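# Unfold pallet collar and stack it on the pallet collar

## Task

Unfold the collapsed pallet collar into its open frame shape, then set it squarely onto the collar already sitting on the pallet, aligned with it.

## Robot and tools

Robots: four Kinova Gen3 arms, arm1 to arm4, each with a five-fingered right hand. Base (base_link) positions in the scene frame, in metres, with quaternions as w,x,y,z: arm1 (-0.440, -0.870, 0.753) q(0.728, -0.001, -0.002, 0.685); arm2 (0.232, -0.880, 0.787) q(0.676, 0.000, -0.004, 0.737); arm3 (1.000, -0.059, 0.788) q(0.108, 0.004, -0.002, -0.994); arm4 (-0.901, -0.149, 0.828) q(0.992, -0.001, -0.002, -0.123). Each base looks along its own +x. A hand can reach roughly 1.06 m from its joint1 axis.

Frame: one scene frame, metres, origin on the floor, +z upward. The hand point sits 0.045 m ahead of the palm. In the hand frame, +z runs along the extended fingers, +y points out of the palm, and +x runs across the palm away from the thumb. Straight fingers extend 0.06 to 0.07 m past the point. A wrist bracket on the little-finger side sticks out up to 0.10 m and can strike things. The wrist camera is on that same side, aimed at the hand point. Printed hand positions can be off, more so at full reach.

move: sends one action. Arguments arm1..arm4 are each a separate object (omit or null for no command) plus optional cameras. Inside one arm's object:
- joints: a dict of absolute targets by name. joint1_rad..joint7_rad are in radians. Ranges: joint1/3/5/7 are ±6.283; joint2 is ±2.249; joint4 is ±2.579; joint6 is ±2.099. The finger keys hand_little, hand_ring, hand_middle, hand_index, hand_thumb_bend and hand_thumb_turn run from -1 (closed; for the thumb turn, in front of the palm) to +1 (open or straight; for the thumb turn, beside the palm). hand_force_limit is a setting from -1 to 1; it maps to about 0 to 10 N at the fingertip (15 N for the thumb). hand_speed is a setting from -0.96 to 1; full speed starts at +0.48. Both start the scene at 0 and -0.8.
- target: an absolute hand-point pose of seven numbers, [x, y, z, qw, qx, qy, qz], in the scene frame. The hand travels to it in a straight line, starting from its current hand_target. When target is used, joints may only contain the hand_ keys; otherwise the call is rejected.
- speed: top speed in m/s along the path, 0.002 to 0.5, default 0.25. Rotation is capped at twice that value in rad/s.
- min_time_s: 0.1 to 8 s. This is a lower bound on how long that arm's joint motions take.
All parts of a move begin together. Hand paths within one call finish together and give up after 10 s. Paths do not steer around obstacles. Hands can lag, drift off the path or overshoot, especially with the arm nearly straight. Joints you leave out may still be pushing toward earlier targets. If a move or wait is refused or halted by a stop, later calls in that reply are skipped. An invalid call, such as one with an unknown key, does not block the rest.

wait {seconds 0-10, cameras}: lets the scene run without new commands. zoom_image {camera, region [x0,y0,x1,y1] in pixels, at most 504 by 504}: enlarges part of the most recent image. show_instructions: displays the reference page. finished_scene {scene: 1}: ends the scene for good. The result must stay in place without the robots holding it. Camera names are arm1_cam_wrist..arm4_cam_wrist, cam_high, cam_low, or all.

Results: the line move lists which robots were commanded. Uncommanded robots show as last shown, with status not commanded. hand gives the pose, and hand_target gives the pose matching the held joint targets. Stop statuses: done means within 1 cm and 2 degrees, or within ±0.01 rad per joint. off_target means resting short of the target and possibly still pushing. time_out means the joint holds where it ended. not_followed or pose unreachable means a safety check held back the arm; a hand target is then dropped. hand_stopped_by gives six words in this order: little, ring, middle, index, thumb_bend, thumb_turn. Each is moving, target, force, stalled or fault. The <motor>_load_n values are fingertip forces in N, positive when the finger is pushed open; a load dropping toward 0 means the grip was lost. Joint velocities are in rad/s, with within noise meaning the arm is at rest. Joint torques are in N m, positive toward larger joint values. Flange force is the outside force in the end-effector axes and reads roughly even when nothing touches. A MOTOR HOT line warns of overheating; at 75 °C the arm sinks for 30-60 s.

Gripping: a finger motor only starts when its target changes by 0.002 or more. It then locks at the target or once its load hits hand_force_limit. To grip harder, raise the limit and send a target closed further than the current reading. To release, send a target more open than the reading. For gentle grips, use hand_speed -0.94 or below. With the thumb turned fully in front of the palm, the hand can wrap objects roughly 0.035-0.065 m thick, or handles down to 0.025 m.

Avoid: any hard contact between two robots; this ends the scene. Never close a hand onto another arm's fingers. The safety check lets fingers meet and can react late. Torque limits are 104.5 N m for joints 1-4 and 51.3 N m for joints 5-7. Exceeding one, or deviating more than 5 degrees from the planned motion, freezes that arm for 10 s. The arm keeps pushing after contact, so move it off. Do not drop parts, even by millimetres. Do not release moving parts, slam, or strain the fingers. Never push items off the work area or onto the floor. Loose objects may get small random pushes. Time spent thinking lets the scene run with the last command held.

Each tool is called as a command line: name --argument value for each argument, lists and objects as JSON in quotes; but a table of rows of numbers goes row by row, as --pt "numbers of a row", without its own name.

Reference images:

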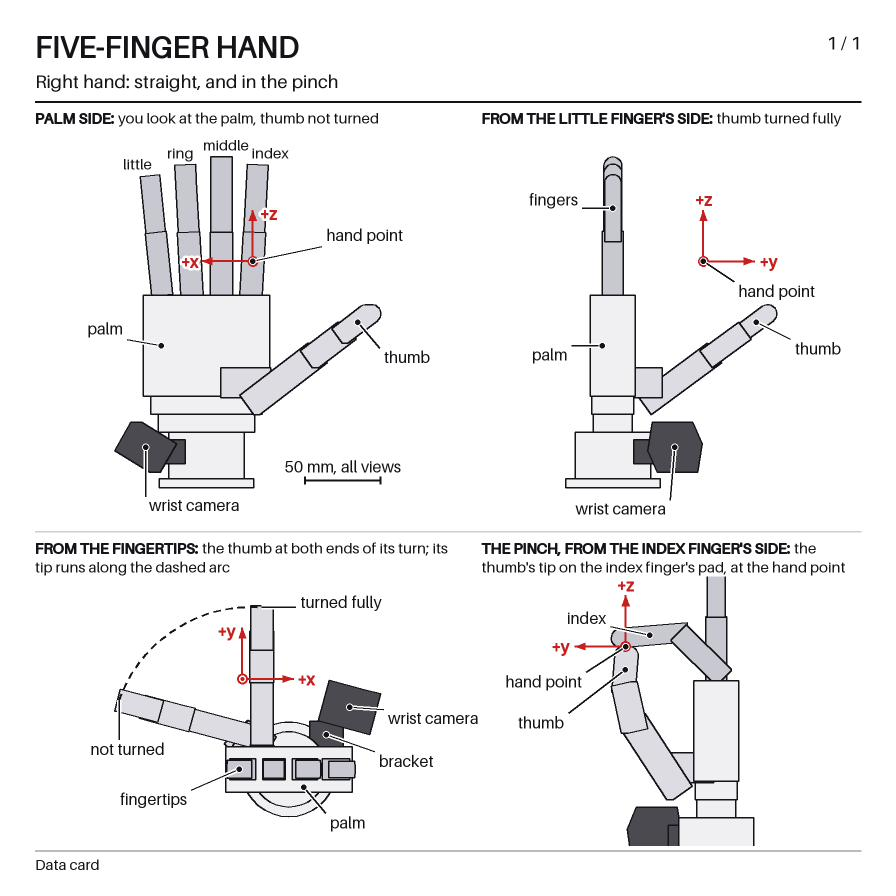

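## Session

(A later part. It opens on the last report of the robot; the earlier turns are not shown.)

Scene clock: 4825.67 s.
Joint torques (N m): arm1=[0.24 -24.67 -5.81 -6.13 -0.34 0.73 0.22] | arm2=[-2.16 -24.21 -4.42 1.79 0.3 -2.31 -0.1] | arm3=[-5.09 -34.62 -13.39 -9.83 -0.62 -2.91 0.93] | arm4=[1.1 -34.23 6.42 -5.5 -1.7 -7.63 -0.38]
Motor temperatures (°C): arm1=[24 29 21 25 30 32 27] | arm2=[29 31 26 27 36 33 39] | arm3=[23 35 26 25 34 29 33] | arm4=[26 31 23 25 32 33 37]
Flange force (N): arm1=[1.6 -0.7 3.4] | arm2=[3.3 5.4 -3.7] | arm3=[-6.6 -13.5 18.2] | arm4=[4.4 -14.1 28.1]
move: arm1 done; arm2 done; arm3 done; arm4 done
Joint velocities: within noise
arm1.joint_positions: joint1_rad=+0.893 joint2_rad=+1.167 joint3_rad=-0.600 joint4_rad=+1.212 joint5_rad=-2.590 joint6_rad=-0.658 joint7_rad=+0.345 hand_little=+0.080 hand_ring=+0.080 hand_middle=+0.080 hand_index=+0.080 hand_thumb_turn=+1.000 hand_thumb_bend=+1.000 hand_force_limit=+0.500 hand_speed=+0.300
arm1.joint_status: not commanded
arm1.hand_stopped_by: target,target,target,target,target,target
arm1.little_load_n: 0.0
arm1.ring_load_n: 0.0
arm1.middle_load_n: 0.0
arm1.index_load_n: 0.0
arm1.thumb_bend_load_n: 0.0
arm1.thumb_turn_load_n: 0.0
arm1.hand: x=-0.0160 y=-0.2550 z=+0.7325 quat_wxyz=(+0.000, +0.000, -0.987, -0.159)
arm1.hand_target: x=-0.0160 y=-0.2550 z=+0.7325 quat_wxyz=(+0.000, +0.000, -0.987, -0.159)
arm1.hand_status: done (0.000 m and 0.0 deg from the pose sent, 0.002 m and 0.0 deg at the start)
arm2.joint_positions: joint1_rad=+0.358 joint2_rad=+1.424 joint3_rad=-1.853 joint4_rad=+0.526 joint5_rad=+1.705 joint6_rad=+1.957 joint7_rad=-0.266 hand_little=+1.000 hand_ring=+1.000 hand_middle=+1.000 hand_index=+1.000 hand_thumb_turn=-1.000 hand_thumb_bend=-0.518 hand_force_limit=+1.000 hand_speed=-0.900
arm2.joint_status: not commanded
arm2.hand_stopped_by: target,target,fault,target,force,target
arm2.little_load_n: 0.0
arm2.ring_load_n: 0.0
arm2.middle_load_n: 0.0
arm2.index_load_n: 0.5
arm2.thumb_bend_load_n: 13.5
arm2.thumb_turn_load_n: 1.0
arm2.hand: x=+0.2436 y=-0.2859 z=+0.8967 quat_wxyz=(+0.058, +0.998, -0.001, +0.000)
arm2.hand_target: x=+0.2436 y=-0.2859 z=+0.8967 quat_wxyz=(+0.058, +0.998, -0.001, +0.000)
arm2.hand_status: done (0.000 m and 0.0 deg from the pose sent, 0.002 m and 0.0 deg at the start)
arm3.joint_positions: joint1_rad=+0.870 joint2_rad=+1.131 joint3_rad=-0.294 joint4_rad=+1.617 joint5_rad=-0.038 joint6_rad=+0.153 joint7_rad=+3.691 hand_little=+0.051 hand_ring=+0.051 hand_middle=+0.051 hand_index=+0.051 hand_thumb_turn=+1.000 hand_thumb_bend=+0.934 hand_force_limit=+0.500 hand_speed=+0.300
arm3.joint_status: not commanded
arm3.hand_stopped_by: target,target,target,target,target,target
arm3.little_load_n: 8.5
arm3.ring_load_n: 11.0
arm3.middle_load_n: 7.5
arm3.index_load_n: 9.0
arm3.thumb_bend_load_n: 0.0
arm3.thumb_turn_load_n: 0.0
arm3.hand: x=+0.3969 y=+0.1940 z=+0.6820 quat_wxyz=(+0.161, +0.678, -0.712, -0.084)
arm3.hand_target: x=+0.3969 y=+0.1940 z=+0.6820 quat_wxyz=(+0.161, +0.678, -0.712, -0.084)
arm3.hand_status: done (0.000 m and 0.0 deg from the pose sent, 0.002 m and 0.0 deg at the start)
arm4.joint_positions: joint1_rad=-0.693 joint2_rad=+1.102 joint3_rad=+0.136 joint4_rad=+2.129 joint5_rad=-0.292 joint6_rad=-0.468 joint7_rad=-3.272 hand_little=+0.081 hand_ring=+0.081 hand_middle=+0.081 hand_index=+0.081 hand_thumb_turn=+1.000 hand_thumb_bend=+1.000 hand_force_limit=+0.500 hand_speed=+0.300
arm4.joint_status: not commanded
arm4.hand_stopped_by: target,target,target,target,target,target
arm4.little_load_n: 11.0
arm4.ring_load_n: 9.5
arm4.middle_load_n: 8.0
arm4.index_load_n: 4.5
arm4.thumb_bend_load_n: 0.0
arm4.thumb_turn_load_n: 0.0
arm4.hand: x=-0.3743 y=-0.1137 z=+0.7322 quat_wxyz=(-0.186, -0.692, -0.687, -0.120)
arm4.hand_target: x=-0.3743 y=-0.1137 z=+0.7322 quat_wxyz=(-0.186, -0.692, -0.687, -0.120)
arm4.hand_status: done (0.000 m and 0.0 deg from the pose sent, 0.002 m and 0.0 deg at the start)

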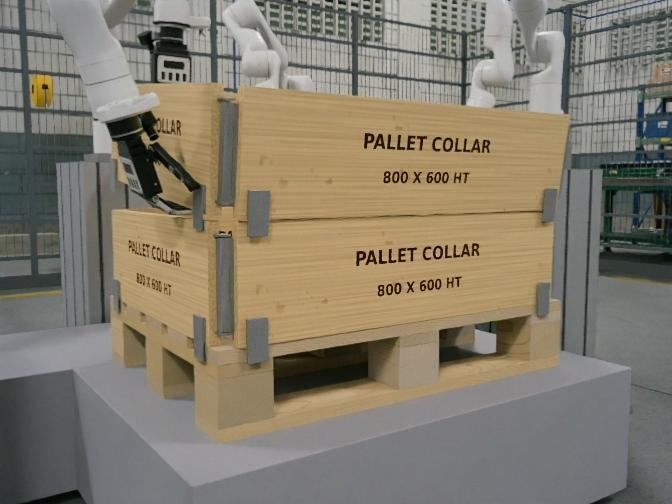

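move --arm3 '{"target": [0.3969, 0.1940, 0.6802, -0.1612, -0.6783, 0.7120, 0.0837], "speed": 0.01}' --arm4 '{"target": [-0.3743, -0.1137, 0.7316, 0.1860, 0.6923, 0.6869, 0.1196], "speed": 0.01}' --cameras '["cam_low"]'

zoom_image --camera "cam_low" --region '[140, 185, 210, 235]'

zoom_image --camera "cam_low" --region '[200, 190, 270, 240]'

Scene clock: 4835.33 s.
Joint torques (N m): arm1=[0.17 -24.66 -5.8 -6.13 -0.34 0.71 0.25] | arm2=[-2.38 -25.48 -4.86 2.15 -0.21 -0.97 0.06] | arm3=[-2.98 -34.12 -11.04 -10.57 -0.54 -3.38 0.78] | arm4=[0.67 -34.3 5.97 -5.89 -1.52 -7.71 -0.35]
Motor temperatures (°C): arm1=[24 29 21 25 30 32 27] | arm2=[29 31 26 27 36 33 39] | arm3=[23 35 26 25 34 29 33] | arm4=[26 31 23 25 32 33 37]
Flange force (N): arm1=[1.6 -0.9 3.3] | arm2=[3.6 1.6 -0.9] | arm3=[-2.7 -13.0 16.2] | arm4=[3.4 -14.3 27.6]
move: arm3 done; arm4 done
Joint velocities: within noise
arm1, arm2: as last shown
arm2.index_load_n: 0.0
arm2.thumb_bend_load_n: 12.5
arm2.thumb_turn_load_n: 0.5
arm3.joint_positions: joint1_rad=+0.870 joint2_rad=+1.135 joint3_rad=-0.294 joint4_rad=+1.615 joint5_rad=-0.037 joint6_rad=+0.151 joint7_rad=+3.692 hand_little=+0.051 hand_ring=+0.051 hand_middle=+0.051 hand_index=+0.051 hand_thumb_turn=+1.000 hand_thumb_bend=+0.934 hand_force_limit=+0.500 hand_speed=+0.300
arm3.joint_status: not commanded
arm3.hand_stopped_by: target,target,target,target,target,target
arm3.little_load_n: 7.5
arm3.ring_load_n: 10.0
arm3.middle_load_n: 7.0
arm3.index_load_n: 9.0
arm3.thumb_bend_load_n: 0.0
arm3.thumb_turn_load_n: 0.0
arm3.hand: x=+0.3969 y=+0.1940 z=+0.6802 quat_wxyz=(+0.161, +0.678, -0.712, -0.084)
arm3.hand_target: x=+0.3969 y=+0.1940 z=+0.6802 quat_wxyz=(+0.161, +0.678, -0.712, -0.084)
arm3.hand_status: done (0.000 m and 0.0 deg from the pose sent, 0.002 m and 0.0 deg at the start)
arm4.joint_positions: joint1_rad=-0.693 joint2_rad=+1.104 joint3_rad=+0.136 joint4_rad=+2.129 joint5_rad=-0.292 joint6_rad=-0.469 joint7_rad=-3.272 hand_little=+0.081 hand_ring=+0.081 hand_middle=+0.081 hand_index=+0.081 hand_thumb_turn=+1.000 hand_thumb_bend=+1.000 hand_force_limit=+0.500 hand_speed=+0.300
arm4.joint_status: not commanded
arm4.hand_stopped_by: target,target,target,target,target,target
arm4.little_load_n: 11.0
arm4.ring_load_n: 9.5
arm4.middle_load_n: 7.5
arm4.index_load_n: 3.5
arm4.thumb_bend_load_n: 0.0
arm4.thumb_turn_load_n: 0.0
arm4.hand: x=-0.3743 y=-0.1137 z=+0.7316 quat_wxyz=(-0.186, -0.692, -0.687, -0.120)
arm4.hand_target: x=-0.3743 y=-0.1137 z=+0.7316 quat_wxyz=(-0.186, -0.692, -0.687, -0.120)
arm4.hand_status: done (0.000 m and 0.0 deg from the pose sent, 0.001 m and 0.0 deg at the start)

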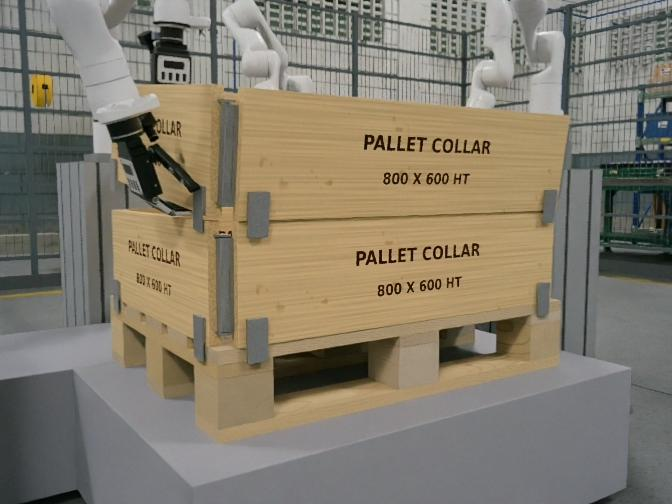

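Scaled by 7.200.

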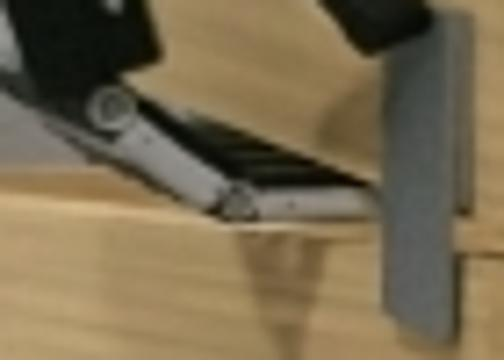

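Scaled by 7.200.

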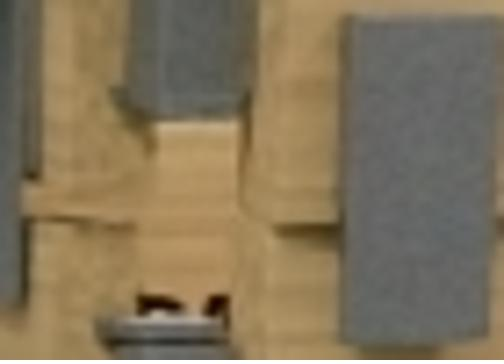

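move --arm1 '{"target": [-0.0160, -0.2540, 0.7386, 0.0001, 0.0004, 0.9880, 0.1542], "speed": 0.01}' --arm2 '{"target": [0.2436, -0.2832, 0.9028, 0.0634, 0.9980, -0.0005, 0], "speed": 0.01}' --arm3 '{"target": [0.3969, 0.1945, 0.6800, -0.1612, -0.6783, 0.7120, 0.0837], "speed": 0.01}' --arm4 '{"target": [-0.3743, -0.1127, 0.7342, 0.1860, 0.6923, 0.6869, 0.1196], "speed": 0.01}' --cameras '["cam_low"]'

zoom_image --camera "cam_low" --region '[140, 185, 210, 235]'

zoom_image --camera "cam_low" --region '[520, 170, 580, 230]'

Scene clock: 4852.67 s.
Joint torques (N m): arm1=[0.21 -24.74 -5.78 -6.24 -0.33 0.71 0.23] | arm2=[-2.26 -27.74 -4.69 2.45 -0.45 -0.3 0.12] | arm3=[-2.24 -30.95 -9.19 -10.73 -0.45 -3.57 0.71] | arm4=[0.5 -33.75 5.46 -6.13 -1.41 -7.58 -0.38]
Motor temperatures (°C): arm1=[24 29 21 25 30 32 27] | arm2=[29 31 26 27 36 33 39] | arm3=[23 35 26 25 34 29 33] | arm4=[26 31 23 25 32 33 37]
Flange force (N): arm1=[1.4 -0.7 3.4] | arm2=no reading | arm3=[0.2 -12.7 8.7] | arm4=[3.0 -13.9 26.0]
move: arm1 done; arm2 done; arm3 done; arm4 done
Joint velocities: within noise
arm1.joint_positions: joint1_rad=+0.886 joint2_rad=+1.159 joint3_rad=-0.602 joint4_rad=+1.198 joint5_rad=-2.595 joint6_rad=-0.686 joint7_rad=+0.345 hand_little=+0.080 hand_ring=+0.080 hand_middle=+0.080 hand_index=+0.080 hand_thumb_turn=+1.000 hand_thumb_bend=+1.000 hand_force_limit=+0.500 hand_speed=+0.300
arm1.joint_status: not commanded
arm1.hand_stopped_by: target,target,target,target,target,target
arm1.little_load_n: 0.0
arm1.ring_load_n: 0.0
arm1.middle_load_n: 0.0
arm1.index_load_n: 0.0
arm1.thumb_bend_load_n: 0.0
arm1.thumb_turn_load_n: 0.0
arm1.hand: x=-0.0160 y=-0.2540 z=+0.7386 quat_wxyz=(+0.000, +0.000, -0.988, -0.154)
arm1.hand_target: x=-0.0160 y=-0.2540 z=+0.7386 quat_wxyz=(+0.000, +0.000, -0.988, -0.154)
arm1.hand_status: done (0.000 m and 0.0 deg from the pose sent, 0.006 m and 0.6 deg at the start)
arm2.joint_positions: joint1_rad=+0.328 joint2_rad=+1.409 joint3_rad=-1.844 joint4_rad=+0.452 joint5_rad=+1.712 joint6_rad=+1.964 joint7_rad=-0.222 hand_little=+1.000 hand_ring=+1.000 hand_middle=+1.000 hand_index=+1.000 hand_thumb_turn=-1.000 hand_thumb_bend=-0.518 hand_force_limit=+1.000 hand_speed=-0.900
arm2.joint_status: not commanded
arm2.hand_stopped_by: target,target,fault,target,force,target
arm2.little_load_n: 0.0
arm2.ring_load_n: 0.0
arm2.middle_load_n: 0.0
arm2.index_load_n: 0.0
arm2.thumb_bend_load_n: 12.5
arm2.thumb_turn_load_n: 1.0
arm2.hand: x=+0.2436 y=-0.2832 z=+0.9028 quat_wxyz=(+0.063, +0.998, +0.000, +0.000)
arm2.hand_target: x=+0.2436 y=-0.2832 z=+0.9028 quat_wxyz=(+0.063, +0.998, +0.000, +0.000)
arm2.hand_status: done (0.000 m and 0.0 deg from the pose sent, 0.007 m and 0.6 deg at the start)
arm3.joint_positions: joint1_rad=+0.871 joint2_rad=+1.136 joint3_rad=-0.294 joint4_rad=+1.614 joint5_rad=-0.037 joint6_rad=+0.152 joint7_rad=+3.693 hand_little=+0.051 hand_ring=+0.051 hand_middle=+0.051 hand_index=+0.051 hand_thumb_turn=+1.000 hand_thumb_bend=+0.934 hand_force_limit=+0.500 hand_speed=+0.300
arm3.joint_status: not commanded
arm3.hand_stopped_by: target,target,target,target,target,target
arm3.little_load_n: 4.5
arm3.ring_load_n: 7.5
arm3.middle_load_n: 5.5
arm3.index_load_n: 8.5
arm3.thumb_bend_load_n: 0.0
arm3.thumb_turn_load_n: 0.0
arm3.hand: x=+0.3969 y=+0.1945 z=+0.6800 quat_wxyz=(+0.161, +0.678, -0.712, -0.084)
arm3.hand_target: x=+0.3969 y=+0.1945 z=+0.6800 quat_wxyz=(+0.161, +0.678, -0.712, -0.084)
arm3.hand_status: done (0.000 m and 0.0 deg from the pose sent, 0.001 m and 0.0 deg at the start)
arm4.joint_positions: joint1_rad=-0.697 joint2_rad=+1.097 joint3_rad=+0.138 joint4_rad=+2.131 joint5_rad=-0.295 joint6_rad=-0.463 joint7_rad=-3.271 hand_little=+0.081 hand_ring=+0.081 hand_middle=+0.081 hand_index=+0.080 hand_thumb_turn=+1.000 hand_thumb_bend=+1.000 hand_force_limit=+0.500 hand_speed=+0.300
arm4.joint_status: not commanded
arm4.hand_stopped_by: target,target,target,target,target,target
arm4.little_load_n: 11.5
arm4.ring_load_n: 9.5
arm4.middle_load_n: 6.5
arm4.index_load_n: 2.5
arm4.thumb_bend_load_n: 0.0
arm4.thumb_turn_load_n: 0.0
arm4.hand: x=-0.3743 y=-0.1127 z=+0.7342 quat_wxyz=(-0.186, -0.692, -0.687, -0.120)
arm4.hand_target: x=-0.3743 y=-0.1127 z=+0.7342 quat_wxyz=(-0.186, -0.692, -0.687, -0.120)
arm4.hand_status: done (0.000 m and 0.0 deg from the pose sent, 0.003 m and 0.0 deg at the start)

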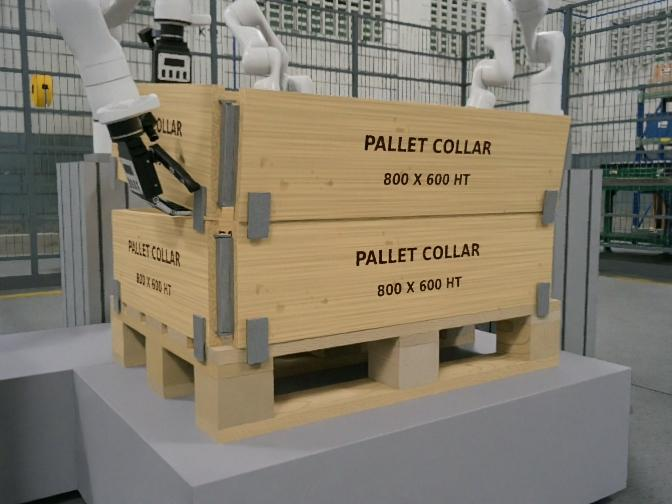

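Scaled by 7.200.

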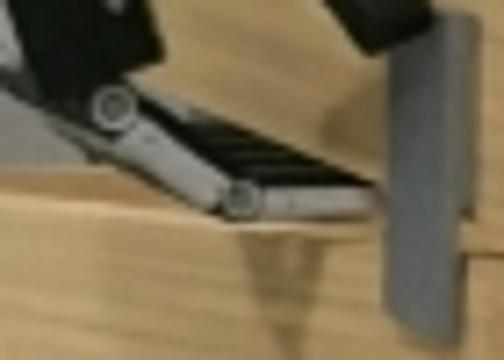

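Scaled by 8.400.

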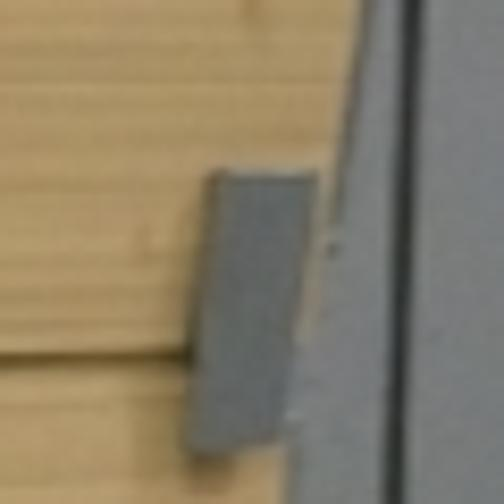

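move --arm1 '{"target": [-0.0160, -0.2540, 0.7416, 0.0001, 0.0004, 0.9880, 0.1542], "speed": 0.01}'

Scene clock: 4861.53 s.
Joint torques (N m): arm1=[0.24 -24.78 -5.79 -6.29 -0.33 0.71 0.22] | arm2=[-2.24 -27.78 -4.65 2.37 -0.48 -0.27 0.14] | arm3=[-2.27 -30.97 -9.2 -10.75 -0.45 -3.56 0.69] | arm4=[0.47 -33.76 5.47 -6.12 -1.33 -7.57 -0.38]
Motor temperatures (°C): arm1=[24 29 21 25 30 32 27] | arm2=[29 31 26 27 36 33 39] | arm3=[23 35 26 25 34 29 33] | arm4=[26 31 23 25 32 33 37]
Flange force (N): arm1=[1.4 -0.6 3.5] | arm2=no reading | arm3=[0.2 -12.9 8.7] | arm4=[3.0 -14.0 26.0]
move: arm1 done
Joint velocities: within noise
arm1.joint_positions: joint1_rad=+0.887 joint2_rad=+1.154 joint3_rad=-0.604 joint4_rad=+1.199 joint5_rad=-2.597 joint6_rad=-0.691 joint7_rad=+0.345 hand_little=+0.080 hand_ring=+0.080 hand_middle=+0.080 hand_index=+0.080 hand_thumb_turn=+1.000 hand_thumb_bend=+1.000 hand_force_limit=+0.500 hand_speed=+0.300
arm1.joint_status: not commanded
arm1.hand_stopped_by: target,target,target,target,target,target
arm1.little_load_n: 0.0
arm1.ring_load_n: 0.0
arm1.middle_load_n: 0.0
arm1.index_load_n: 0.0
arm1.thumb_bend_load_n: -0.5
arm1.thumb_turn_load_n: 0.0
arm1.hand: x=-0.0160 y=-0.2540 z=+0.7416 quat_wxyz=(+0.000, +0.000, -0.988, -0.154)
arm1.hand_target: x=-0.0160 y=-0.2540 z=+0.7416 quat_wxyz=(+0.000, +0.000, -0.988, -0.154)
arm1.hand_status: done (0.000 m and 0.0 deg from the pose sent, 0.003 m and 0.0 deg at the start)
arm2.joint_positions: joint1_rad=+0.328 joint2_rad=+1.409 joint3_rad=-1.844 joint4_rad=+0.452 joint5_rad=+1.712 joint6_rad=+1.964 joint7_rad=-0.222 hand_little=+1.000 hand_ring=+1.000 hand_middle=+1.000 hand_index=+1.000 hand_thumb_turn=-1.000 hand_thumb_bend=-0.518 hand_force_limit=+1.000 hand_speed=-0.900
arm2.joint_status: not commanded
arm2.hand_stopped_by: target,target,fault,target,force,target
arm2.little_load_n: 0.0
arm2.ring_load_n: 0.0
arm2.middle_load_n: 0.0
arm2.index_load_n: 0.0
arm2.thumb_bend_load_n: 12.5
arm2.thumb_turn_load_n: 1.0
arm2.hand: x=+0.2436 y=-0.2832 z=+0.9028 quat_wxyz=(+0.063, +0.998, +0.000, +0.000)
arm2.hand_target: x=+0.2436 y=-0.2832 z=+0.9028 quat_wxyz=(+0.063, +0.998, +0.000, +0.000)
arm2.hand_status: not commanded
arm3, arm4: as last shown
arm4.little_load_n: 11.0
pictures: none

move --arm1 '{"target": [-0.0160, -0.2540, 0.7446, 0.0001, 0.0004, 0.9880, 0.1542], "speed": 0.01}'

move --arm1 '{"target": [-0.0160, -0.2540, 0.7471, 0.0001, 0.0004, 0.9880, 0.1542], "speed": 0.01}' --cameras '["arm1_cam_wrist", "cam_high"]'

Scene clock: 4865.90 s.
Joint torques (N m): arm1=[0.61 -29.19 -7.03 -7.28 -0.53 0.95 0.34] | arm2=[-2.31 -24.87 -4.15 2.29 -0.42 -0.09 0.14] | arm3=[-1.46 -30.78 -8.37 -11.06 -0.44 -3.76 0.64] | arm4=[-0.33 -33.07 4.51 -7.22 -0.97 -7.65 -0.23]
Motor temperatures (°C): arm1=[24 29 21 25 30 32 27] | arm2=[29 31 26 27 36 33 39] | arm3=[23 35 26 25 34 29 33] | arm4=[26 31 23 25 32 33 37]
Flange force (N): arm1=[-0.2 0.2 11.6] | arm2=no reading | arm3=[1.6 -12.6 8.0] | arm4=[0.8 -14.4 22.2]
move: arm1 done
Joint velocities: within noise
arm1.joint_positions: joint1_rad=+0.888 joint2_rad=+1.149 joint3_rad=-0.606 joint4_rad=+1.199 joint5_rad=-2.599 joint6_rad=-0.695 joint7_rad=+0.346 hand_little=+0.080 hand_ring=+0.080 hand_middle=+0.080 hand_index=+0.081 hand_thumb_turn=+1.000 hand_thumb_bend=+1.000 hand_force_limit=+0.500 hand_speed=+0.300
arm1.joint_status: not commanded
arm1.hand_stopped_by: target,target,target,target,target,target
arm1.little_load_n: 0.0
arm1.ring_load_n: 0.5
arm1.middle_load_n: 1.5
arm1.index_load_n: 4.5
arm1.thumb_bend_load_n: 0.0
arm1.thumb_turn_load_n: 0.0
arm1.hand: x=-0.0160 y=-0.2540 z=+0.7446 quat_wxyz=(+0.000, +0.000, -0.988, -0.154)
arm1.hand_target: x=-0.0160 y=-0.2540 z=+0.7446 quat_wxyz=(+0.000, +0.000, -0.988, -0.154)
arm1.hand_status: done (0.000 m and 0.0 deg from the pose sent, 0.003 m and 0.0 deg at the start)
arm2.joint_positions: joint1_rad=+0.328 joint2_rad=+1.409 joint3_rad=-1.844 joint4_rad=+0.452 joint5_rad=+1.712 joint6_rad=+1.964 joint7_rad=-0.222 hand_little=+1.000 hand_ring=+1.000 hand_middle=+1.000 hand_index=+1.000 hand_thumb_turn=-1.000 hand_thumb_bend=-0.518 hand_force_limit=+1.000 hand_speed=-0.900
arm2.joint_status: not commanded
arm2.hand_stopped_by: target,target,fault,target,force,target
arm2.little_load_n: 0.0
arm2.ring_load_n: 0.0
arm2.middle_load_n: 0.0
arm2.index_load_n: 0.0
arm2.thumb_bend_load_n: 12.5
arm2.thumb_turn_load_n: 1.0
arm2.hand: x=+0.2436 y=-0.2832 z=+0.9028 quat_wxyz=(+0.063, +0.998, +0.000, +0.000)
arm2.hand_target: x=+0.2436 y=-0.2832 z=+0.9028 quat_wxyz=(+0.063, +0.998, +0.000, +0.000)
arm2.hand_status: not commanded
arm3, arm4: as last shown
arm3.little_load_n: 4.0
arm3.ring_load_n: 7.0
arm3.thumb_bend_load_n: -0.5
arm4.ring_load_n: 9.0
arm4.middle_load_n: 6.0
arm4.index_load_n: 2.0
pictures: none

Scene clock: 4866.87 s.
Joint torques (N m): arm1=[1.32 -36.36 -9.16 -8.91 -0.83 1.08 0.49] | arm2=[-2.09 -20.21 -2.79 2.08 -0.11 -0.34 0.12] | arm3=[-0.44 -30.37 -7.15 -11.54 -0.4 -4.05 0.58] | arm4=[-1.7 -31.29 2.43 -8.34 -0.17 -7.37 0.02]
Motor temperatures (°C): arm1=[24 29 21 25 30 32 27] | arm2=[29 31 26 27 36 33 39] | arm3=[23 35 26 25 34 29 33] | arm4=[26 31 23 25 32 33 37]
Flange force (N): arm1=[-2.0 0.9 25.1] | arm2=no reading | arm3=[3.7 -12.5 6.5] | arm4=[-2.4 -13.7 15.9]
move: arm1 done
Joint velocities: within noise
arm1.joint_positions: joint1_rad=+0.889 joint2_rad=+1.145 joint3_rad=-0.607 joint4_rad=+1.199 joint5_rad=-2.600 joint6_rad=-0.699 joint7_rad=+0.346 hand_little=+0.080 hand_ring=+0.080 hand_middle=+0.081 hand_index=+0.081 hand_thumb_turn=+1.000 hand_thumb_bend=+1.000 hand_force_limit=+0.500 hand_speed=+0.300
arm1.joint_status: not commanded
arm1.hand_stopped_by: target,target,target,target,target,target
arm1.little_load_n: 0.0
arm1.ring_load_n: 4.0
arm1.middle_load_n: 6.0
arm1.index_load_n: 8.5
arm1.thumb_bend_load_n: 0.0
arm1.thumb_turn_load_n: 0.0
arm1.hand: x=-0.0160 y=-0.2540 z=+0.7471 quat_wxyz=(+0.000, +0.000, -0.988, -0.154)
arm1.hand_target: x=-0.0160 y=-0.2540 z=+0.7471 quat_wxyz=(+0.000, +0.000, -0.988, -0.154)
arm1.hand_status: done (0.000 m and 0.0 deg from the pose sent, 0.003 m and 0.0 deg at the start)
arm2.joint_positions: joint1_rad=+0.328 joint2_rad=+1.409 joint3_rad=-1.844 joint4_rad=+0.452 joint5_rad=+1.712 joint6_rad=+1.964 joint7_rad=-0.222 hand_little=+1.000 hand_ring=+1.000 hand_middle=+1.000 hand_index=+1.000 hand_thumb_turn=-1.000 hand_thumb_bend=-0.518 hand_force_limit=+1.000 hand_speed=-0.900
arm2.joint_status: not commanded
arm2.hand_stopped_by: target,target,fault,target,force,target
arm2.little_load_n: 0.0
arm2.ring_load_n: 0.0
arm2.middle_load_n: 0.0
arm2.index_load_n: 0.0
arm2.thumb_bend_load_n: 12.0
arm2.thumb_turn_load_n: 1.0
arm2.hand: x=+0.2436 y=-0.2832 z=+0.9028 quat_wxyz=(+0.063, +0.998, +0.000, +0.000)
arm2.hand_target: x=+0.2436 y=-0.2832 z=+0.9028 quat_wxyz=(+0.063, +0.998, +0.000, +0.000)
arm2.hand_status: not commanded
arm3, arm4: as last shown
arm3.little_load_n: 3.5
arm3.middle_load_n: 5.0
arm3.index_load_n: 8.0
arm3.thumb_bend_load_n: 0.0
arm4.little_load_n: 9.5
arm4.ring_load_n: 7.0
arm4.middle_load_n: 4.0
arm4.index_load_n: 0.5

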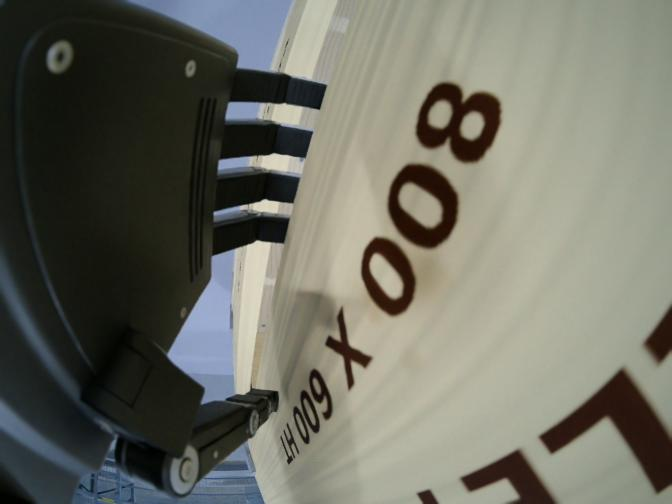

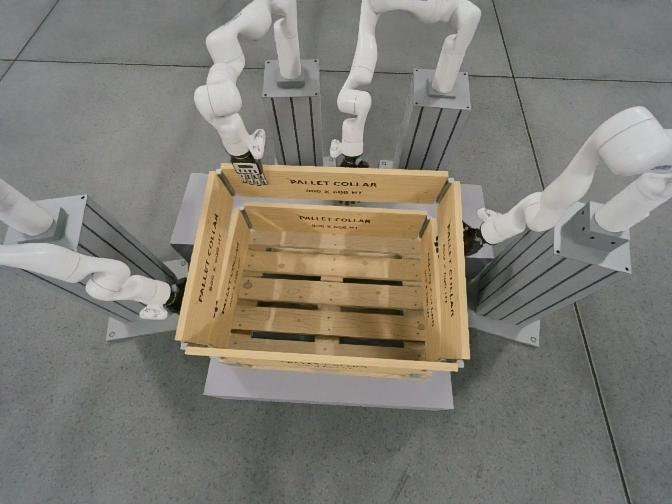

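move --arm2 '{"target": [0.2436, -0.2832, 0.9053, 0.0634, 0.9980, -0.0005, 0], "speed": 0.01}' --cameras '["cam_low"]'

zoom_image --camera "cam_low" --region '[140, 185, 210, 235]'

Scene clock: 4874.37 s.
Joint torques (N m): arm1=[-0.15 -31.46 -8.54 -7.95 -0.76 1.32 0.37] | arm2=[-1.69 -27.71 -4.4 2.61 -0.97 2.44 0.3] | arm3=[0.8 -28.52 -5.26 -11.77 -0.31 -4.2 0.51] | arm4=[-1.16 -30.09 2.68 -6.87 -0.4 -6.67 -0.03]
Motor temperatures (°C): arm1=[24 29 21 25 30 32 27] | arm2=[29 31 26 27 36 33 39] | arm3=[23 35 26 25 34 29 33] | arm4=[26 31 23 25 32 33 37]
Flange force (N): arm1=[-1.4 -1.1 15.2] | arm2=no reading | arm3=[6.7 -12.0 2.2] | arm4=[-1.1 -11.6 16.1]
move: arm2 done
Joint velocities: within noise
arm1, arm3, arm4: as last shown
arm1.ring_load_n: 2.0
arm1.middle_load_n: 3.5
arm1.index_load_n: 6.0
arm1.hand: x=-0.0160 y=-0.2540 z=+0.7472 quat_wxyz=(+0.000, +0.000, -0.988, -0.154)
arm2.joint_positions: joint1_rad=+0.325 joint2_rad=+1.404 joint3_rad=-1.844 joint4_rad=+0.446 joint5_rad=+1.712 joint6_rad=+1.967 joint7_rad=-0.219 hand_little=+1.000 hand_ring=+1.000 hand_middle=+1.000 hand_index=+1.000 hand_thumb_turn=-1.000 hand_thumb_bend=-0.518 hand_force_limit=+1.000 hand_speed=-0.900
arm2.joint_status: not commanded
arm2.hand_stopped_by: target,target,fault,target,force,target
arm2.little_load_n: 0.0
arm2.ring_load_n: 0.0
arm2.middle_load_n: -0.5
arm2.index_load_n: 0.0
arm2.thumb_bend_load_n: 11.5
arm2.thumb_turn_load_n: 1.0
arm2.hand: x=+0.2436 y=-0.2832 z=+0.9053 quat_wxyz=(+0.063, +0.998, -0.001, +0.000)
arm2.hand_target: x=+0.2436 y=-0.2832 z=+0.9053 quat_wxyz=(+0.063, +0.998, -0.001, +0.000)
arm2.hand_status: done (0.000 m and 0.0 deg from the pose sent, 0.002 m and 0.0 deg at the start)
arm3.joint_positions: joint1_rad=+0.871 joint2_rad=+1.136 joint3_rad=-0.294 joint4_rad=+1.614 joint5_rad=-0.037 joint6_rad=+0.152 joint7_rad=+3.693 hand_little=+0.050 hand_ring=+0.051 hand_middle=+0.051 hand_index=+0.051 hand_thumb_turn=+1.000 hand_thumb_bend=+0.934 hand_force_limit=+0.500 hand_speed=+0.300
arm3.little_load_n: 2.0
arm3.ring_load_n: 5.0
arm3.middle_load_n: 4.0
arm3.index_load_n: 7.0
arm4.little_load_n: 9.0

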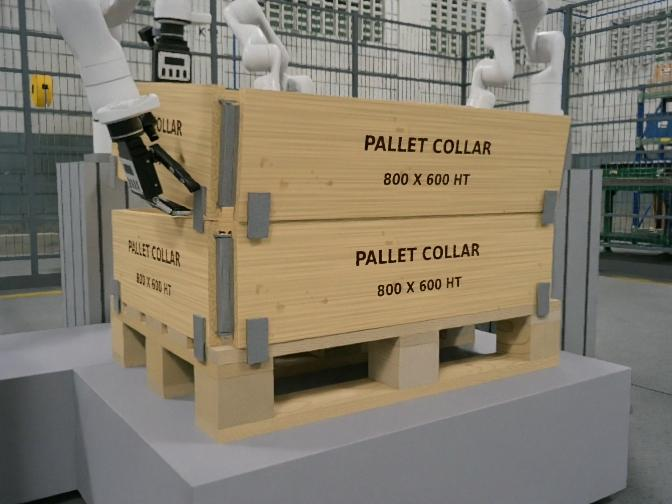

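Scaled by 7.200.

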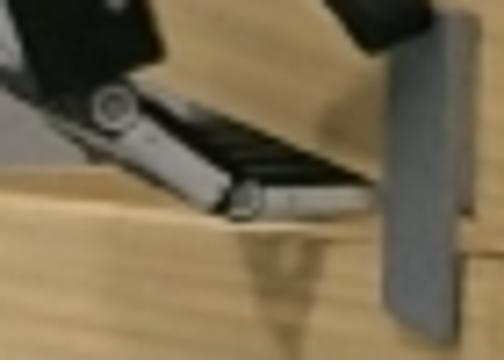

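move --arm3 '{"target": [0.3969, 0.1945, 0.6790, -0.1612, -0.6783, 0.7120, 0.0837], "speed": 0.01}' --cameras '["cam_low", "arm3_cam_wrist"]'

zoom_image --camera "cam_low" --region '[140, 185, 210, 235]'

zoom_image --camera "arm3_cam_wrist" --region '[200, 60, 380, 280]'

Scene clock: 4890.67 s.
Joint torques (N m): arm1=[-0.31 -31.49 -8.62 -7.85 -0.84 1.38 0.49] | arm2=[-1.75 -28.34 -4.48 2.72 -1.09 2.44 0.36] | arm3=[0.7 -25.32 -4.37 -9.96 -0.14 -3.24 0.6] | arm4=[-1.26 -30.1 2.68 -6.79 -0.36 -6.61 0]
Motor temperatures (°C): arm1=[24 29 21 25 30 32 27] | arm2=[29 31 26 27 36 33 39] | arm3=[23 35 26 25 34 29 33] | arm4=[26 31 23 25 32 33 37]
Flange force (N): arm1=[-1.7 -0.9 15.3] | arm2=no reading | arm3=[7.0 -9.5 -1.6] | arm4=[-1.3 -11.6 16.4]
move: arm3 done
Joint velocities: within noise
arm1, arm4: as last shown
arm1.middle_load_n: 3.0
arm1.hand: x=-0.0160 y=-0.2540 z=+0.7471 quat_wxyz=(+0.000, +0.000, -0.988, -0.154)
arm2.joint_positions: joint1_rad=+0.325 joint2_rad=+1.404 joint3_rad=-1.844 joint4_rad=+0.446 joint5_rad=+1.712 joint6_rad=+1.967 joint7_rad=-0.219 hand_little=+1.000 hand_ring=+1.000 hand_middle=+1.000 hand_index=+1.000 hand_thumb_turn=-1.000 hand_thumb_bend=-0.518 hand_force_limit=+1.000 hand_speed=-0.900
arm2.joint_status: not commanded
arm2.hand_stopped_by: target,target,fault,target,force,target
arm2.little_load_n: 0.0
arm2.ring_load_n: 0.0
arm2.middle_load_n: 0.0
arm2.index_load_n: 0.0
arm2.thumb_bend_load_n: 11.5
arm2.thumb_turn_load_n: 1.0
arm2.hand: x=+0.2436 y=-0.2832 z=+0.9053 quat_wxyz=(+0.063, +0.998, -0.001, +0.000)
arm2.hand_target: x=+0.2436 y=-0.2832 z=+0.9053 quat_wxyz=(+0.063, +0.998, -0.001, +0.000)
arm2.hand_status: not commanded
arm3.joint_positions: joint1_rad=+0.871 joint2_rad=+1.138 joint3_rad=-0.294 joint4_rad=+1.613 joint5_rad=-0.036 joint6_rad=+0.151 joint7_rad=+3.693 hand_little=+0.050 hand_ring=+0.050 hand_middle=+0.051 hand_index=+0.051 hand_thumb_turn=+1.000 hand_thumb_bend=+0.934 hand_force_limit=+0.500 hand_speed=+0.300
arm3.joint_status: not commanded
arm3.hand_stopped_by: target,target,target,target,target,target
arm3.little_load_n: 0.5
arm3.ring_load_n: 3.0
arm3.middle_load_n: 3.0
arm3.index_load_n: 5.0
arm3.thumb_bend_load_n: 0.0
arm3.thumb_turn_load_n: 0.0
arm3.hand: x=+0.3969 y=+0.1945 z=+0.6790 quat_wxyz=(+0.161, +0.678, -0.712, -0.084)
arm3.hand_target: x=+0.3969 y=+0.1945 z=+0.6790 quat_wxyz=(+0.161, +0.678, -0.712, -0.084)
arm3.hand_status: done (0.000 m and 0.0 deg from the pose sent, 0.001 m and 0.0 deg at the start)
pictures: arm3_cam_wrist, cam_low

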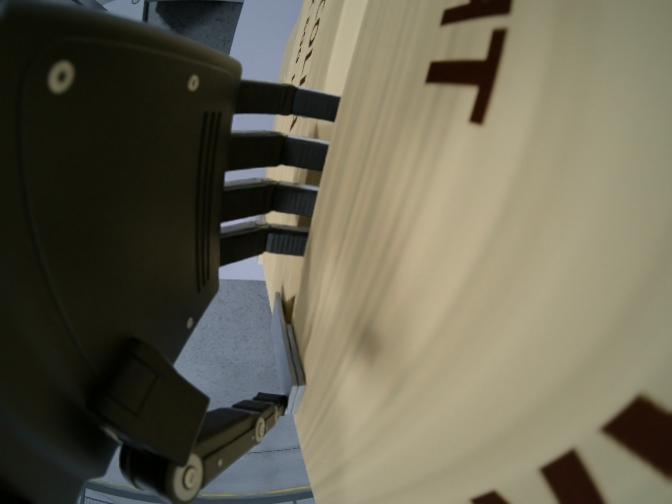

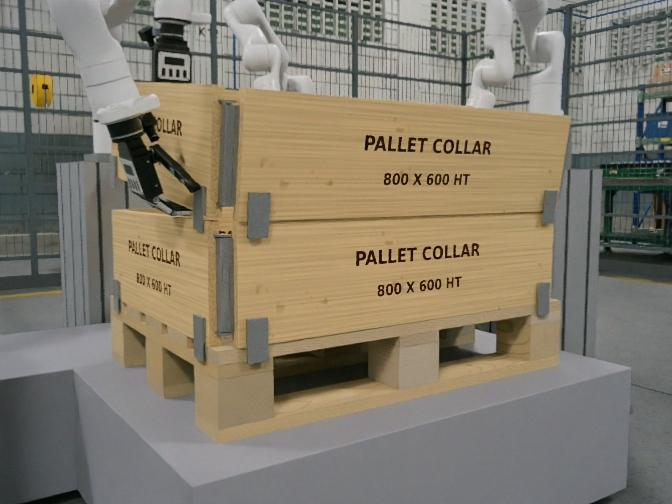

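Scaled by 7.200.

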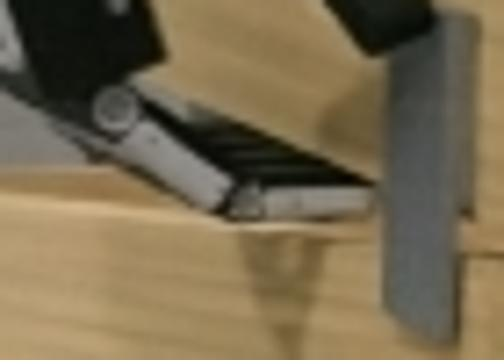

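Scaled by 2.291 from the camera's image (finer frame: 960x720).

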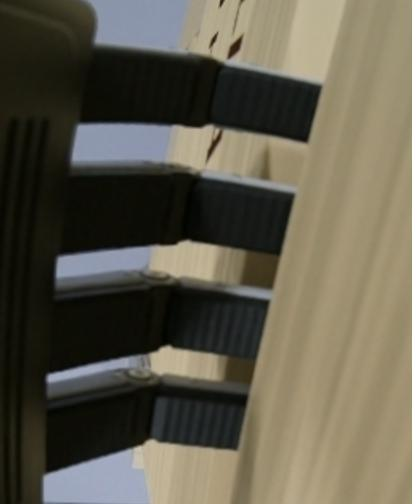

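move --arm1 '{"target": [-0.0160, -0.2531, 0.7521, 0.0001, 0.0004, 0.9887, 0.1500], "speed": 0.01}' --arm2 '{"target": [0.2436, -0.2809, 0.9103, 0.0677, 0.9977, -0.0005, 0], "speed": 0.01}' --arm4 '{"target": [-0.3743, -0.1119, 0.7379, 0.1926, 0.6905, 0.6880, 0.1130], "speed": 0.01}' --cameras '["cam_low", "cam_high"]'

zoom_image --camera "cam_low" --region '[140, 185, 210, 235]'

zoom_image --camera "cam_low" --region '[520, 180, 580, 240]'

Scene clock: 4903.97 s.
Joint torques (N m): arm1=[0.29 -32.81 -8.52 -8.17 -0.83 1.17 0.4] | arm2=[-2.38 -28.06 -4.12 2.72 -0.98 1.26 0.23] | arm3=[-0.64 -21.99 -4.59 -7.96 0.12 -2.16 0.85] | arm4=[-0.4 -29.02 3.95 -6.64 -0.66 -6.42 -0.04]
Motor temperatures (°C): arm1=[24 29 21 25 30 32 27] | arm2=[29 32 26 27 36 33 39] | arm3=[23 35 26 25 34 29 33] | arm4=[26 31 23 25 32 33 37]
Flange force (N): arm1=[-2.1 0.2 17.9] | arm2=no reading | arm3=[5.5 -7.7 -6.0] | arm4=[0.5 -11.6 14.1]
move: arm1 done; arm2 done; arm4 done
Joint velocities: within noise
arm1.joint_positions: joint1_rad=+0.883 joint2_rad=+1.139 joint3_rad=-0.608 joint4_rad=+1.186 joint5_rad=-2.605 joint6_rad=-0.723 joint7_rad=+0.347 hand_little=+0.080 hand_ring=+0.080 hand_middle=+0.081 hand_index=+0.081 hand_thumb_turn=+1.000 hand_thumb_bend=+1.000 hand_force_limit=+0.500 hand_speed=+0.300
arm1.joint_status: not commanded
arm1.hand_stopped_by: target,target,target,target,target,target
arm1.little_load_n: 0.0
arm1.ring_load_n: 2.5
arm1.middle_load_n: 4.0
arm1.index_load_n: 6.5
arm1.thumb_bend_load_n: 0.0
arm1.thumb_turn_load_n: 0.0
arm1.hand: x=-0.0160 y=-0.2531 z=+0.7521 quat_wxyz=(+0.000, +0.000, -0.989, -0.150)
arm1.hand_target: x=-0.0160 y=-0.2531 z=+0.7521 quat_wxyz=(+0.000, +0.000, -0.989, -0.150)
arm1.hand_status: done (0.000 m and 0.0 deg from the pose sent, 0.005 m and 0.5 deg at the start)
arm2.joint_positions: joint1_rad=+0.294 joint2_rad=+1.391 joint3_rad=-1.833 joint4_rad=+0.372 joint5_rad=+1.720 joint6_rad=+1.972 joint7_rad=-0.175 hand_little=+1.000 hand_ring=+1.000 hand_middle=+1.000 hand_index=+1.000 hand_thumb_turn=-1.000 hand_thumb_bend=-0.518 hand_force_limit=+1.000 hand_speed=-0.900
arm2.joint_status: not commanded
arm2.hand_stopped_by: target,target,fault,target,force,target
arm2.little_load_n: 0.0
arm2.ring_load_n: 0.0
arm2.middle_load_n: 0.0
arm2.index_load_n: 0.0
arm2.thumb_bend_load_n: 12.0
arm2.thumb_turn_load_n: 1.0
arm2.hand: x=+0.2436 y=-0.2809 z=+0.9103 quat_wxyz=(+0.068, +0.998, +0.000, +0.000)
arm2.hand_target: x=+0.2436 y=-0.2809 z=+0.9103 quat_wxyz=(+0.068, +0.998, +0.000, +0.000)
arm2.hand_status: done (0.000 m and 0.0 deg from the pose sent, 0.006 m and 0.5 deg at the start)
arm3: as last shown
arm3.joint_positions: joint1_rad=+0.871 joint2_rad=+1.138 joint3_rad=-0.294 joint4_rad=+1.613 joint5_rad=-0.036 joint6_rad=+0.151 joint7_rad=+3.693 hand_little=+0.050 hand_ring=+0.050 hand_middle=+0.050 hand_index=+0.051 hand_thumb_turn=+1.000 hand_thumb_bend=+0.934 hand_force_limit=+0.500 hand_speed=+0.300
arm3.ring_load_n: 0.5
arm3.middle_load_n: 1.0
arm3.index_load_n: 3.0
arm4.joint_positions: joint1_rad=-0.729 joint2_rad=+1.093 joint3_rad=+0.160 joint4_rad=+2.129 joint5_rad=-0.319 joint6_rad=-0.445 joint7_rad=-3.266 hand_little=+0.081 hand_ring=+0.081 hand_middle=+0.081 hand_index=+0.080 hand_thumb_turn=+1.000 hand_thumb_bend=+1.000 hand_force_limit=+0.500 hand_speed=+0.300
arm4.joint_status: not commanded
arm4.hand_stopped_by: target,target,target,target,target,target
arm4.little_load_n: 8.0
arm4.ring_load_n: 6.5
arm4.middle_load_n: 3.5
arm4.index_load_n: 0.5
arm4.thumb_bend_load_n: 0.0
arm4.thumb_turn_load_n: 0.0
arm4.hand: x=-0.3743 y=-0.1119 z=+0.7379 quat_wxyz=(-0.193, -0.691, -0.688, -0.113)
arm4.hand_target: x=-0.3743 y=-0.1119 z=+0.7379 quat_wxyz=(-0.193, -0.691, -0.688, -0.113)
arm4.hand_status: done (0.000 m and 0.0 deg from the pose sent, 0.004 m and 1.1 deg at the start)
pictures: cam_high, cam_low

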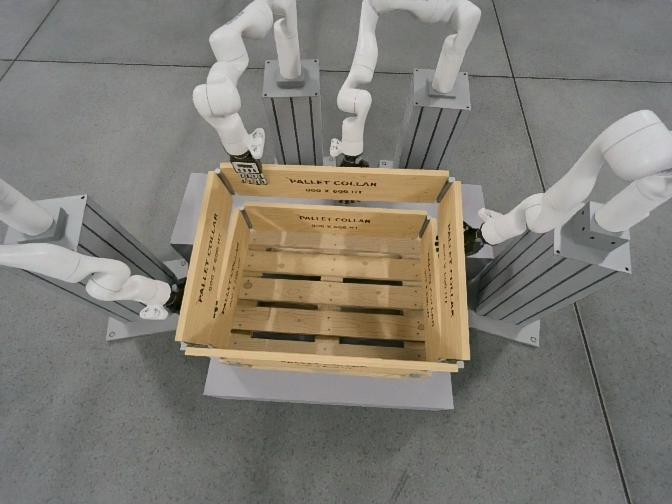

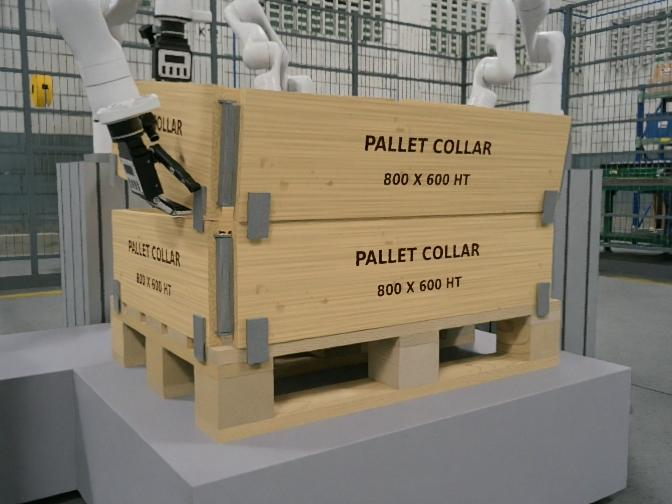

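Scaled by 7.200.

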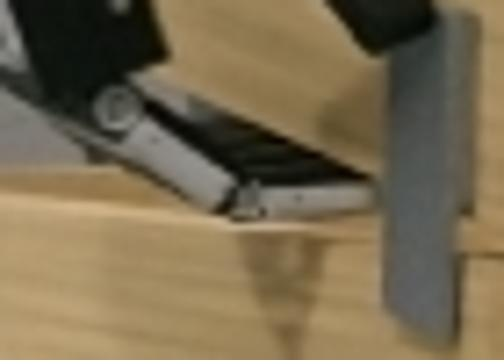

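Scaled by 8.400.

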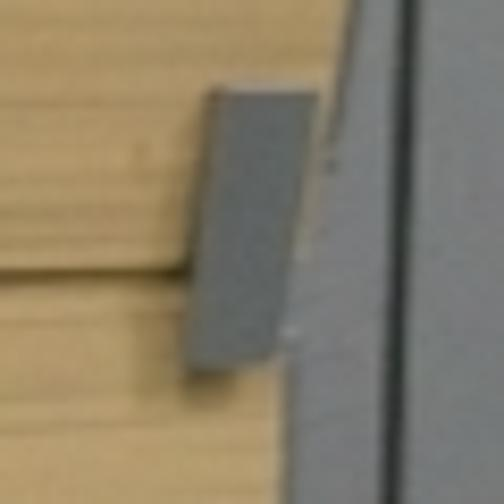

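move --arm3 '{"target": [0.4009, 0.1945, 0.6787, -0.1612, -0.6783, 0.7120, 0.0837], "speed": 0.01}'

move --arm3 '{"target": [0.4079, 0.1945, 0.6787, -0.1612, -0.6783, 0.7120, 0.0837], "speed": 0.015}' --cameras '["cam_low", "arm3_cam_wrist"]'

zoom_image --camera "cam_low" --region '[130, 180, 210, 235]'

Scene clock: 4912.67 s.
Joint torques (N m): arm1=[-0.56 -32.54 -9.07 -8.12 -0.96 1.35 0.45] | arm2=[-2.44 -27.82 -4.14 2.71 -0.85 0.95 0.24] | arm3=[0.48 -20.47 -3.43 -4.6 -0.11 -0.58 0.48] | arm4=[-0.47 -29.03 3.91 -6.49 -0.64 -6.38 -0.09]
Motor temperatures (°C): arm1=[24 29 21 25 30 32 27] | arm2=[29 32 26 27 36 32 39] | arm3=[23 35 26 25 34 29 33] | arm4=[26 31 23 25 32 33 37]
Flange force (N): arm1=[-2.5 -1.0 17.0] | arm2=no reading | arm3=[4.0 -1.6 -2.0] | arm4=[0.5 -11.3 14.5]
move: arm3 done
Joint velocities: within noise
arm1, arm4: as last shown
arm1.little_load_n: 0.5
arm2.joint_positions: joint1_rad=+0.294 joint2_rad=+1.391 joint3_rad=-1.833 joint4_rad=+0.372 joint5_rad=+1.720 joint6_rad=+1.972 joint7_rad=-0.175 hand_little=+1.000 hand_ring=+1.000 hand_middle=+1.000 hand_index=+1.000 hand_thumb_turn=-1.000 hand_thumb_bend=-0.518 hand_force_limit=+1.000 hand_speed=-0.900
arm2.joint_status: not commanded
arm2.hand_stopped_by: target,target,fault,target,force,target
arm2.little_load_n: 0.0
arm2.ring_load_n: 0.0
arm2.middle_load_n: 0.0
arm2.index_load_n: 0.0
arm2.thumb_bend_load_n: 12.5
arm2.thumb_turn_load_n: 1.0
arm2.hand: x=+0.2436 y=-0.2809 z=+0.9103 quat_wxyz=(+0.068, +0.998, +0.000, +0.000)
arm2.hand_target: x=+0.2436 y=-0.2809 z=+0.9103 quat_wxyz=(+0.068, +0.998, +0.000, +0.000)
arm2.hand_status: not commanded
arm3.joint_positions: joint1_rad=+0.877 joint2_rad=+1.136 joint3_rad=-0.297 joint4_rad=+1.626 joint5_rad=-0.035 joint6_rad=+0.141 joint7_rad=+3.696 hand_little=+0.050 hand_ring=+0.050 hand_middle=+0.050 hand_index=+0.051 hand_thumb_turn=+1.000 hand_thumb_bend=+0.934 hand_force_limit=+0.500 hand_speed=+0.300
arm3.joint_status: not commanded
arm3.hand_stopped_by: target,target,target,target,target,target
arm3.little_load_n: 0.0
arm3.ring_load_n: 0.0
arm3.middle_load_n: 2.0
arm3.index_load_n: 4.0
arm3.thumb_bend_load_n: 0.0
arm3.thumb_turn_load_n: 0.0
arm3.hand: x=+0.4009 y=+0.1945 z=+0.6787 quat_wxyz=(+0.161, +0.678, -0.712, -0.084)
arm3.hand_target: x=+0.4009 y=+0.1945 z=+0.6787 quat_wxyz=(+0.161, +0.678, -0.712, -0.084)
arm3.hand_status: done (0.000 m and 0.0 deg from the pose sent, 0.004 m and 0.0 deg at the start)
pictures: none

Scene clock: 4913.63 s.
Joint torques (N m): arm1=[-0.68 -32.51 -9.12 -8.04 -0.96 1.32 0.41] | arm2=[-2.46 -27.52 -4.1 2.67 -0.87 0.92 0.27] | arm3=[0.56 -20.59 -3.4 -4.43 -0.1 -0.55 0.5] | arm4=[-0.48 -29.05 3.93 -6.48 -0.64 -6.38 -0.04]
Motor temperatures (°C): arm1=[24 29 21 25 30 32 27] | arm2=[29 32 26 27 36 32 39] | arm3=[23 35 26 25 34 29 33] | arm4=[26 31 23 25 32 33 37]
Flange force (N): arm1=[-2.8 -1.0 17.0] | arm2=no reading | arm3=[3.9 -1.4 -1.2] | arm4=[0.5 -11.4 14.6]
move: arm3 done
Joint velocities: within noise
arm1, arm4: as last shown
arm1.little_load_n: 0.0
arm2.joint_positions: joint1_rad=+0.294 joint2_rad=+1.391 joint3_rad=-1.833 joint4_rad=+0.372 joint5_rad=+1.720 joint6_rad=+1.972 joint7_rad=-0.175 hand_little=+1.000 hand_ring=+1.000 hand_middle=+1.000 hand_index=+1.000 hand_thumb_turn=-1.000 hand_thumb_bend=-0.518 hand_force_limit=+1.000 hand_speed=-0.900
arm2.joint_status: not commanded
arm2.hand_stopped_by: target,target,fault,target,force,target
arm2.little_load_n: 0.0
arm2.ring_load_n: 0.0
arm2.middle_load_n: 0.0
arm2.index_load_n: 0.0
arm2.thumb_bend_load_n: 12.0
arm2.thumb_turn_load_n: 1.0
arm2.hand: x=+0.2436 y=-0.2809 z=+0.9103 quat_wxyz=(+0.068, +0.998, +0.000, +0.000)
arm2.hand_target: x=+0.2436 y=-0.2809 z=+0.9103 quat_wxyz=(+0.068, +0.998, +0.000, +0.000)
arm2.hand_status: not commanded
arm3.joint_positions: joint1_rad=+0.888 joint2_rad=+1.131 joint3_rad=-0.301 joint4_rad=+1.648 joint5_rad=-0.032 joint6_rad=+0.126 joint7_rad=+3.701 hand_little=+0.050 hand_ring=+0.050 hand_middle=+0.050 hand_index=+0.051 hand_thumb_turn=+1.000 hand_thumb_bend=+0.934 hand_force_limit=+0.500 hand_speed=+0.300
arm3.joint_status: not commanded
arm3.hand_stopped_by: target,target,target,target,target,target
arm3.little_load_n: 0.0
arm3.ring_load_n: 0.5
arm3.middle_load_n: 2.0
arm3.index_load_n: 4.0
arm3.thumb_bend_load_n: 0.0
arm3.thumb_turn_load_n: 0.0
arm3.hand: x=+0.4079 y=+0.1945 z=+0.6787 quat_wxyz=(+0.161, +0.678, -0.712, -0.084)
arm3.hand_target: x=+0.4079 y=+0.1945 z=+0.6787 quat_wxyz=(+0.161, +0.678, -0.712, -0.084)
arm3.hand_status: done (0.000 m and 0.0 deg from the pose sent, 0.007 m and 0.0 deg at the start)
arm4.middle_load_n: 4.0
pictures: arm3_cam_wrist, cam_low

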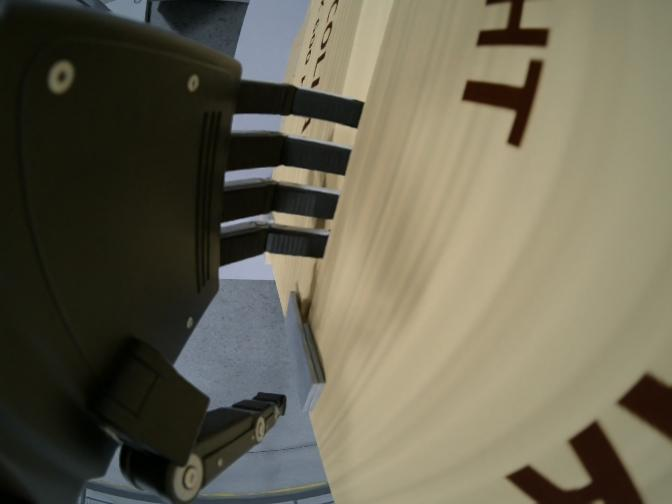

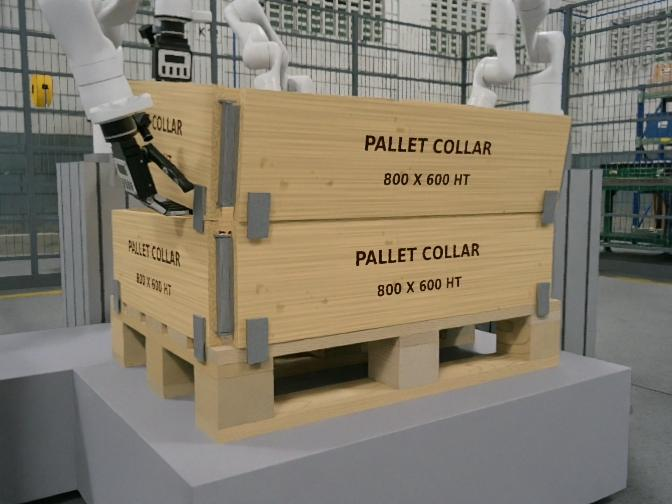

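Scaled by 6.300.

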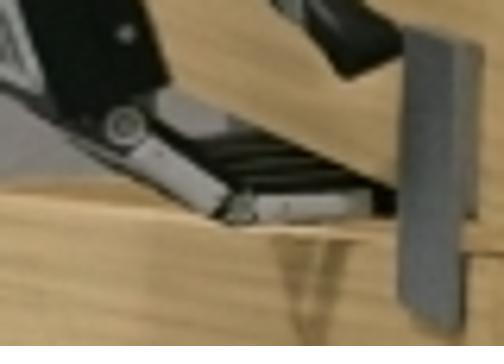

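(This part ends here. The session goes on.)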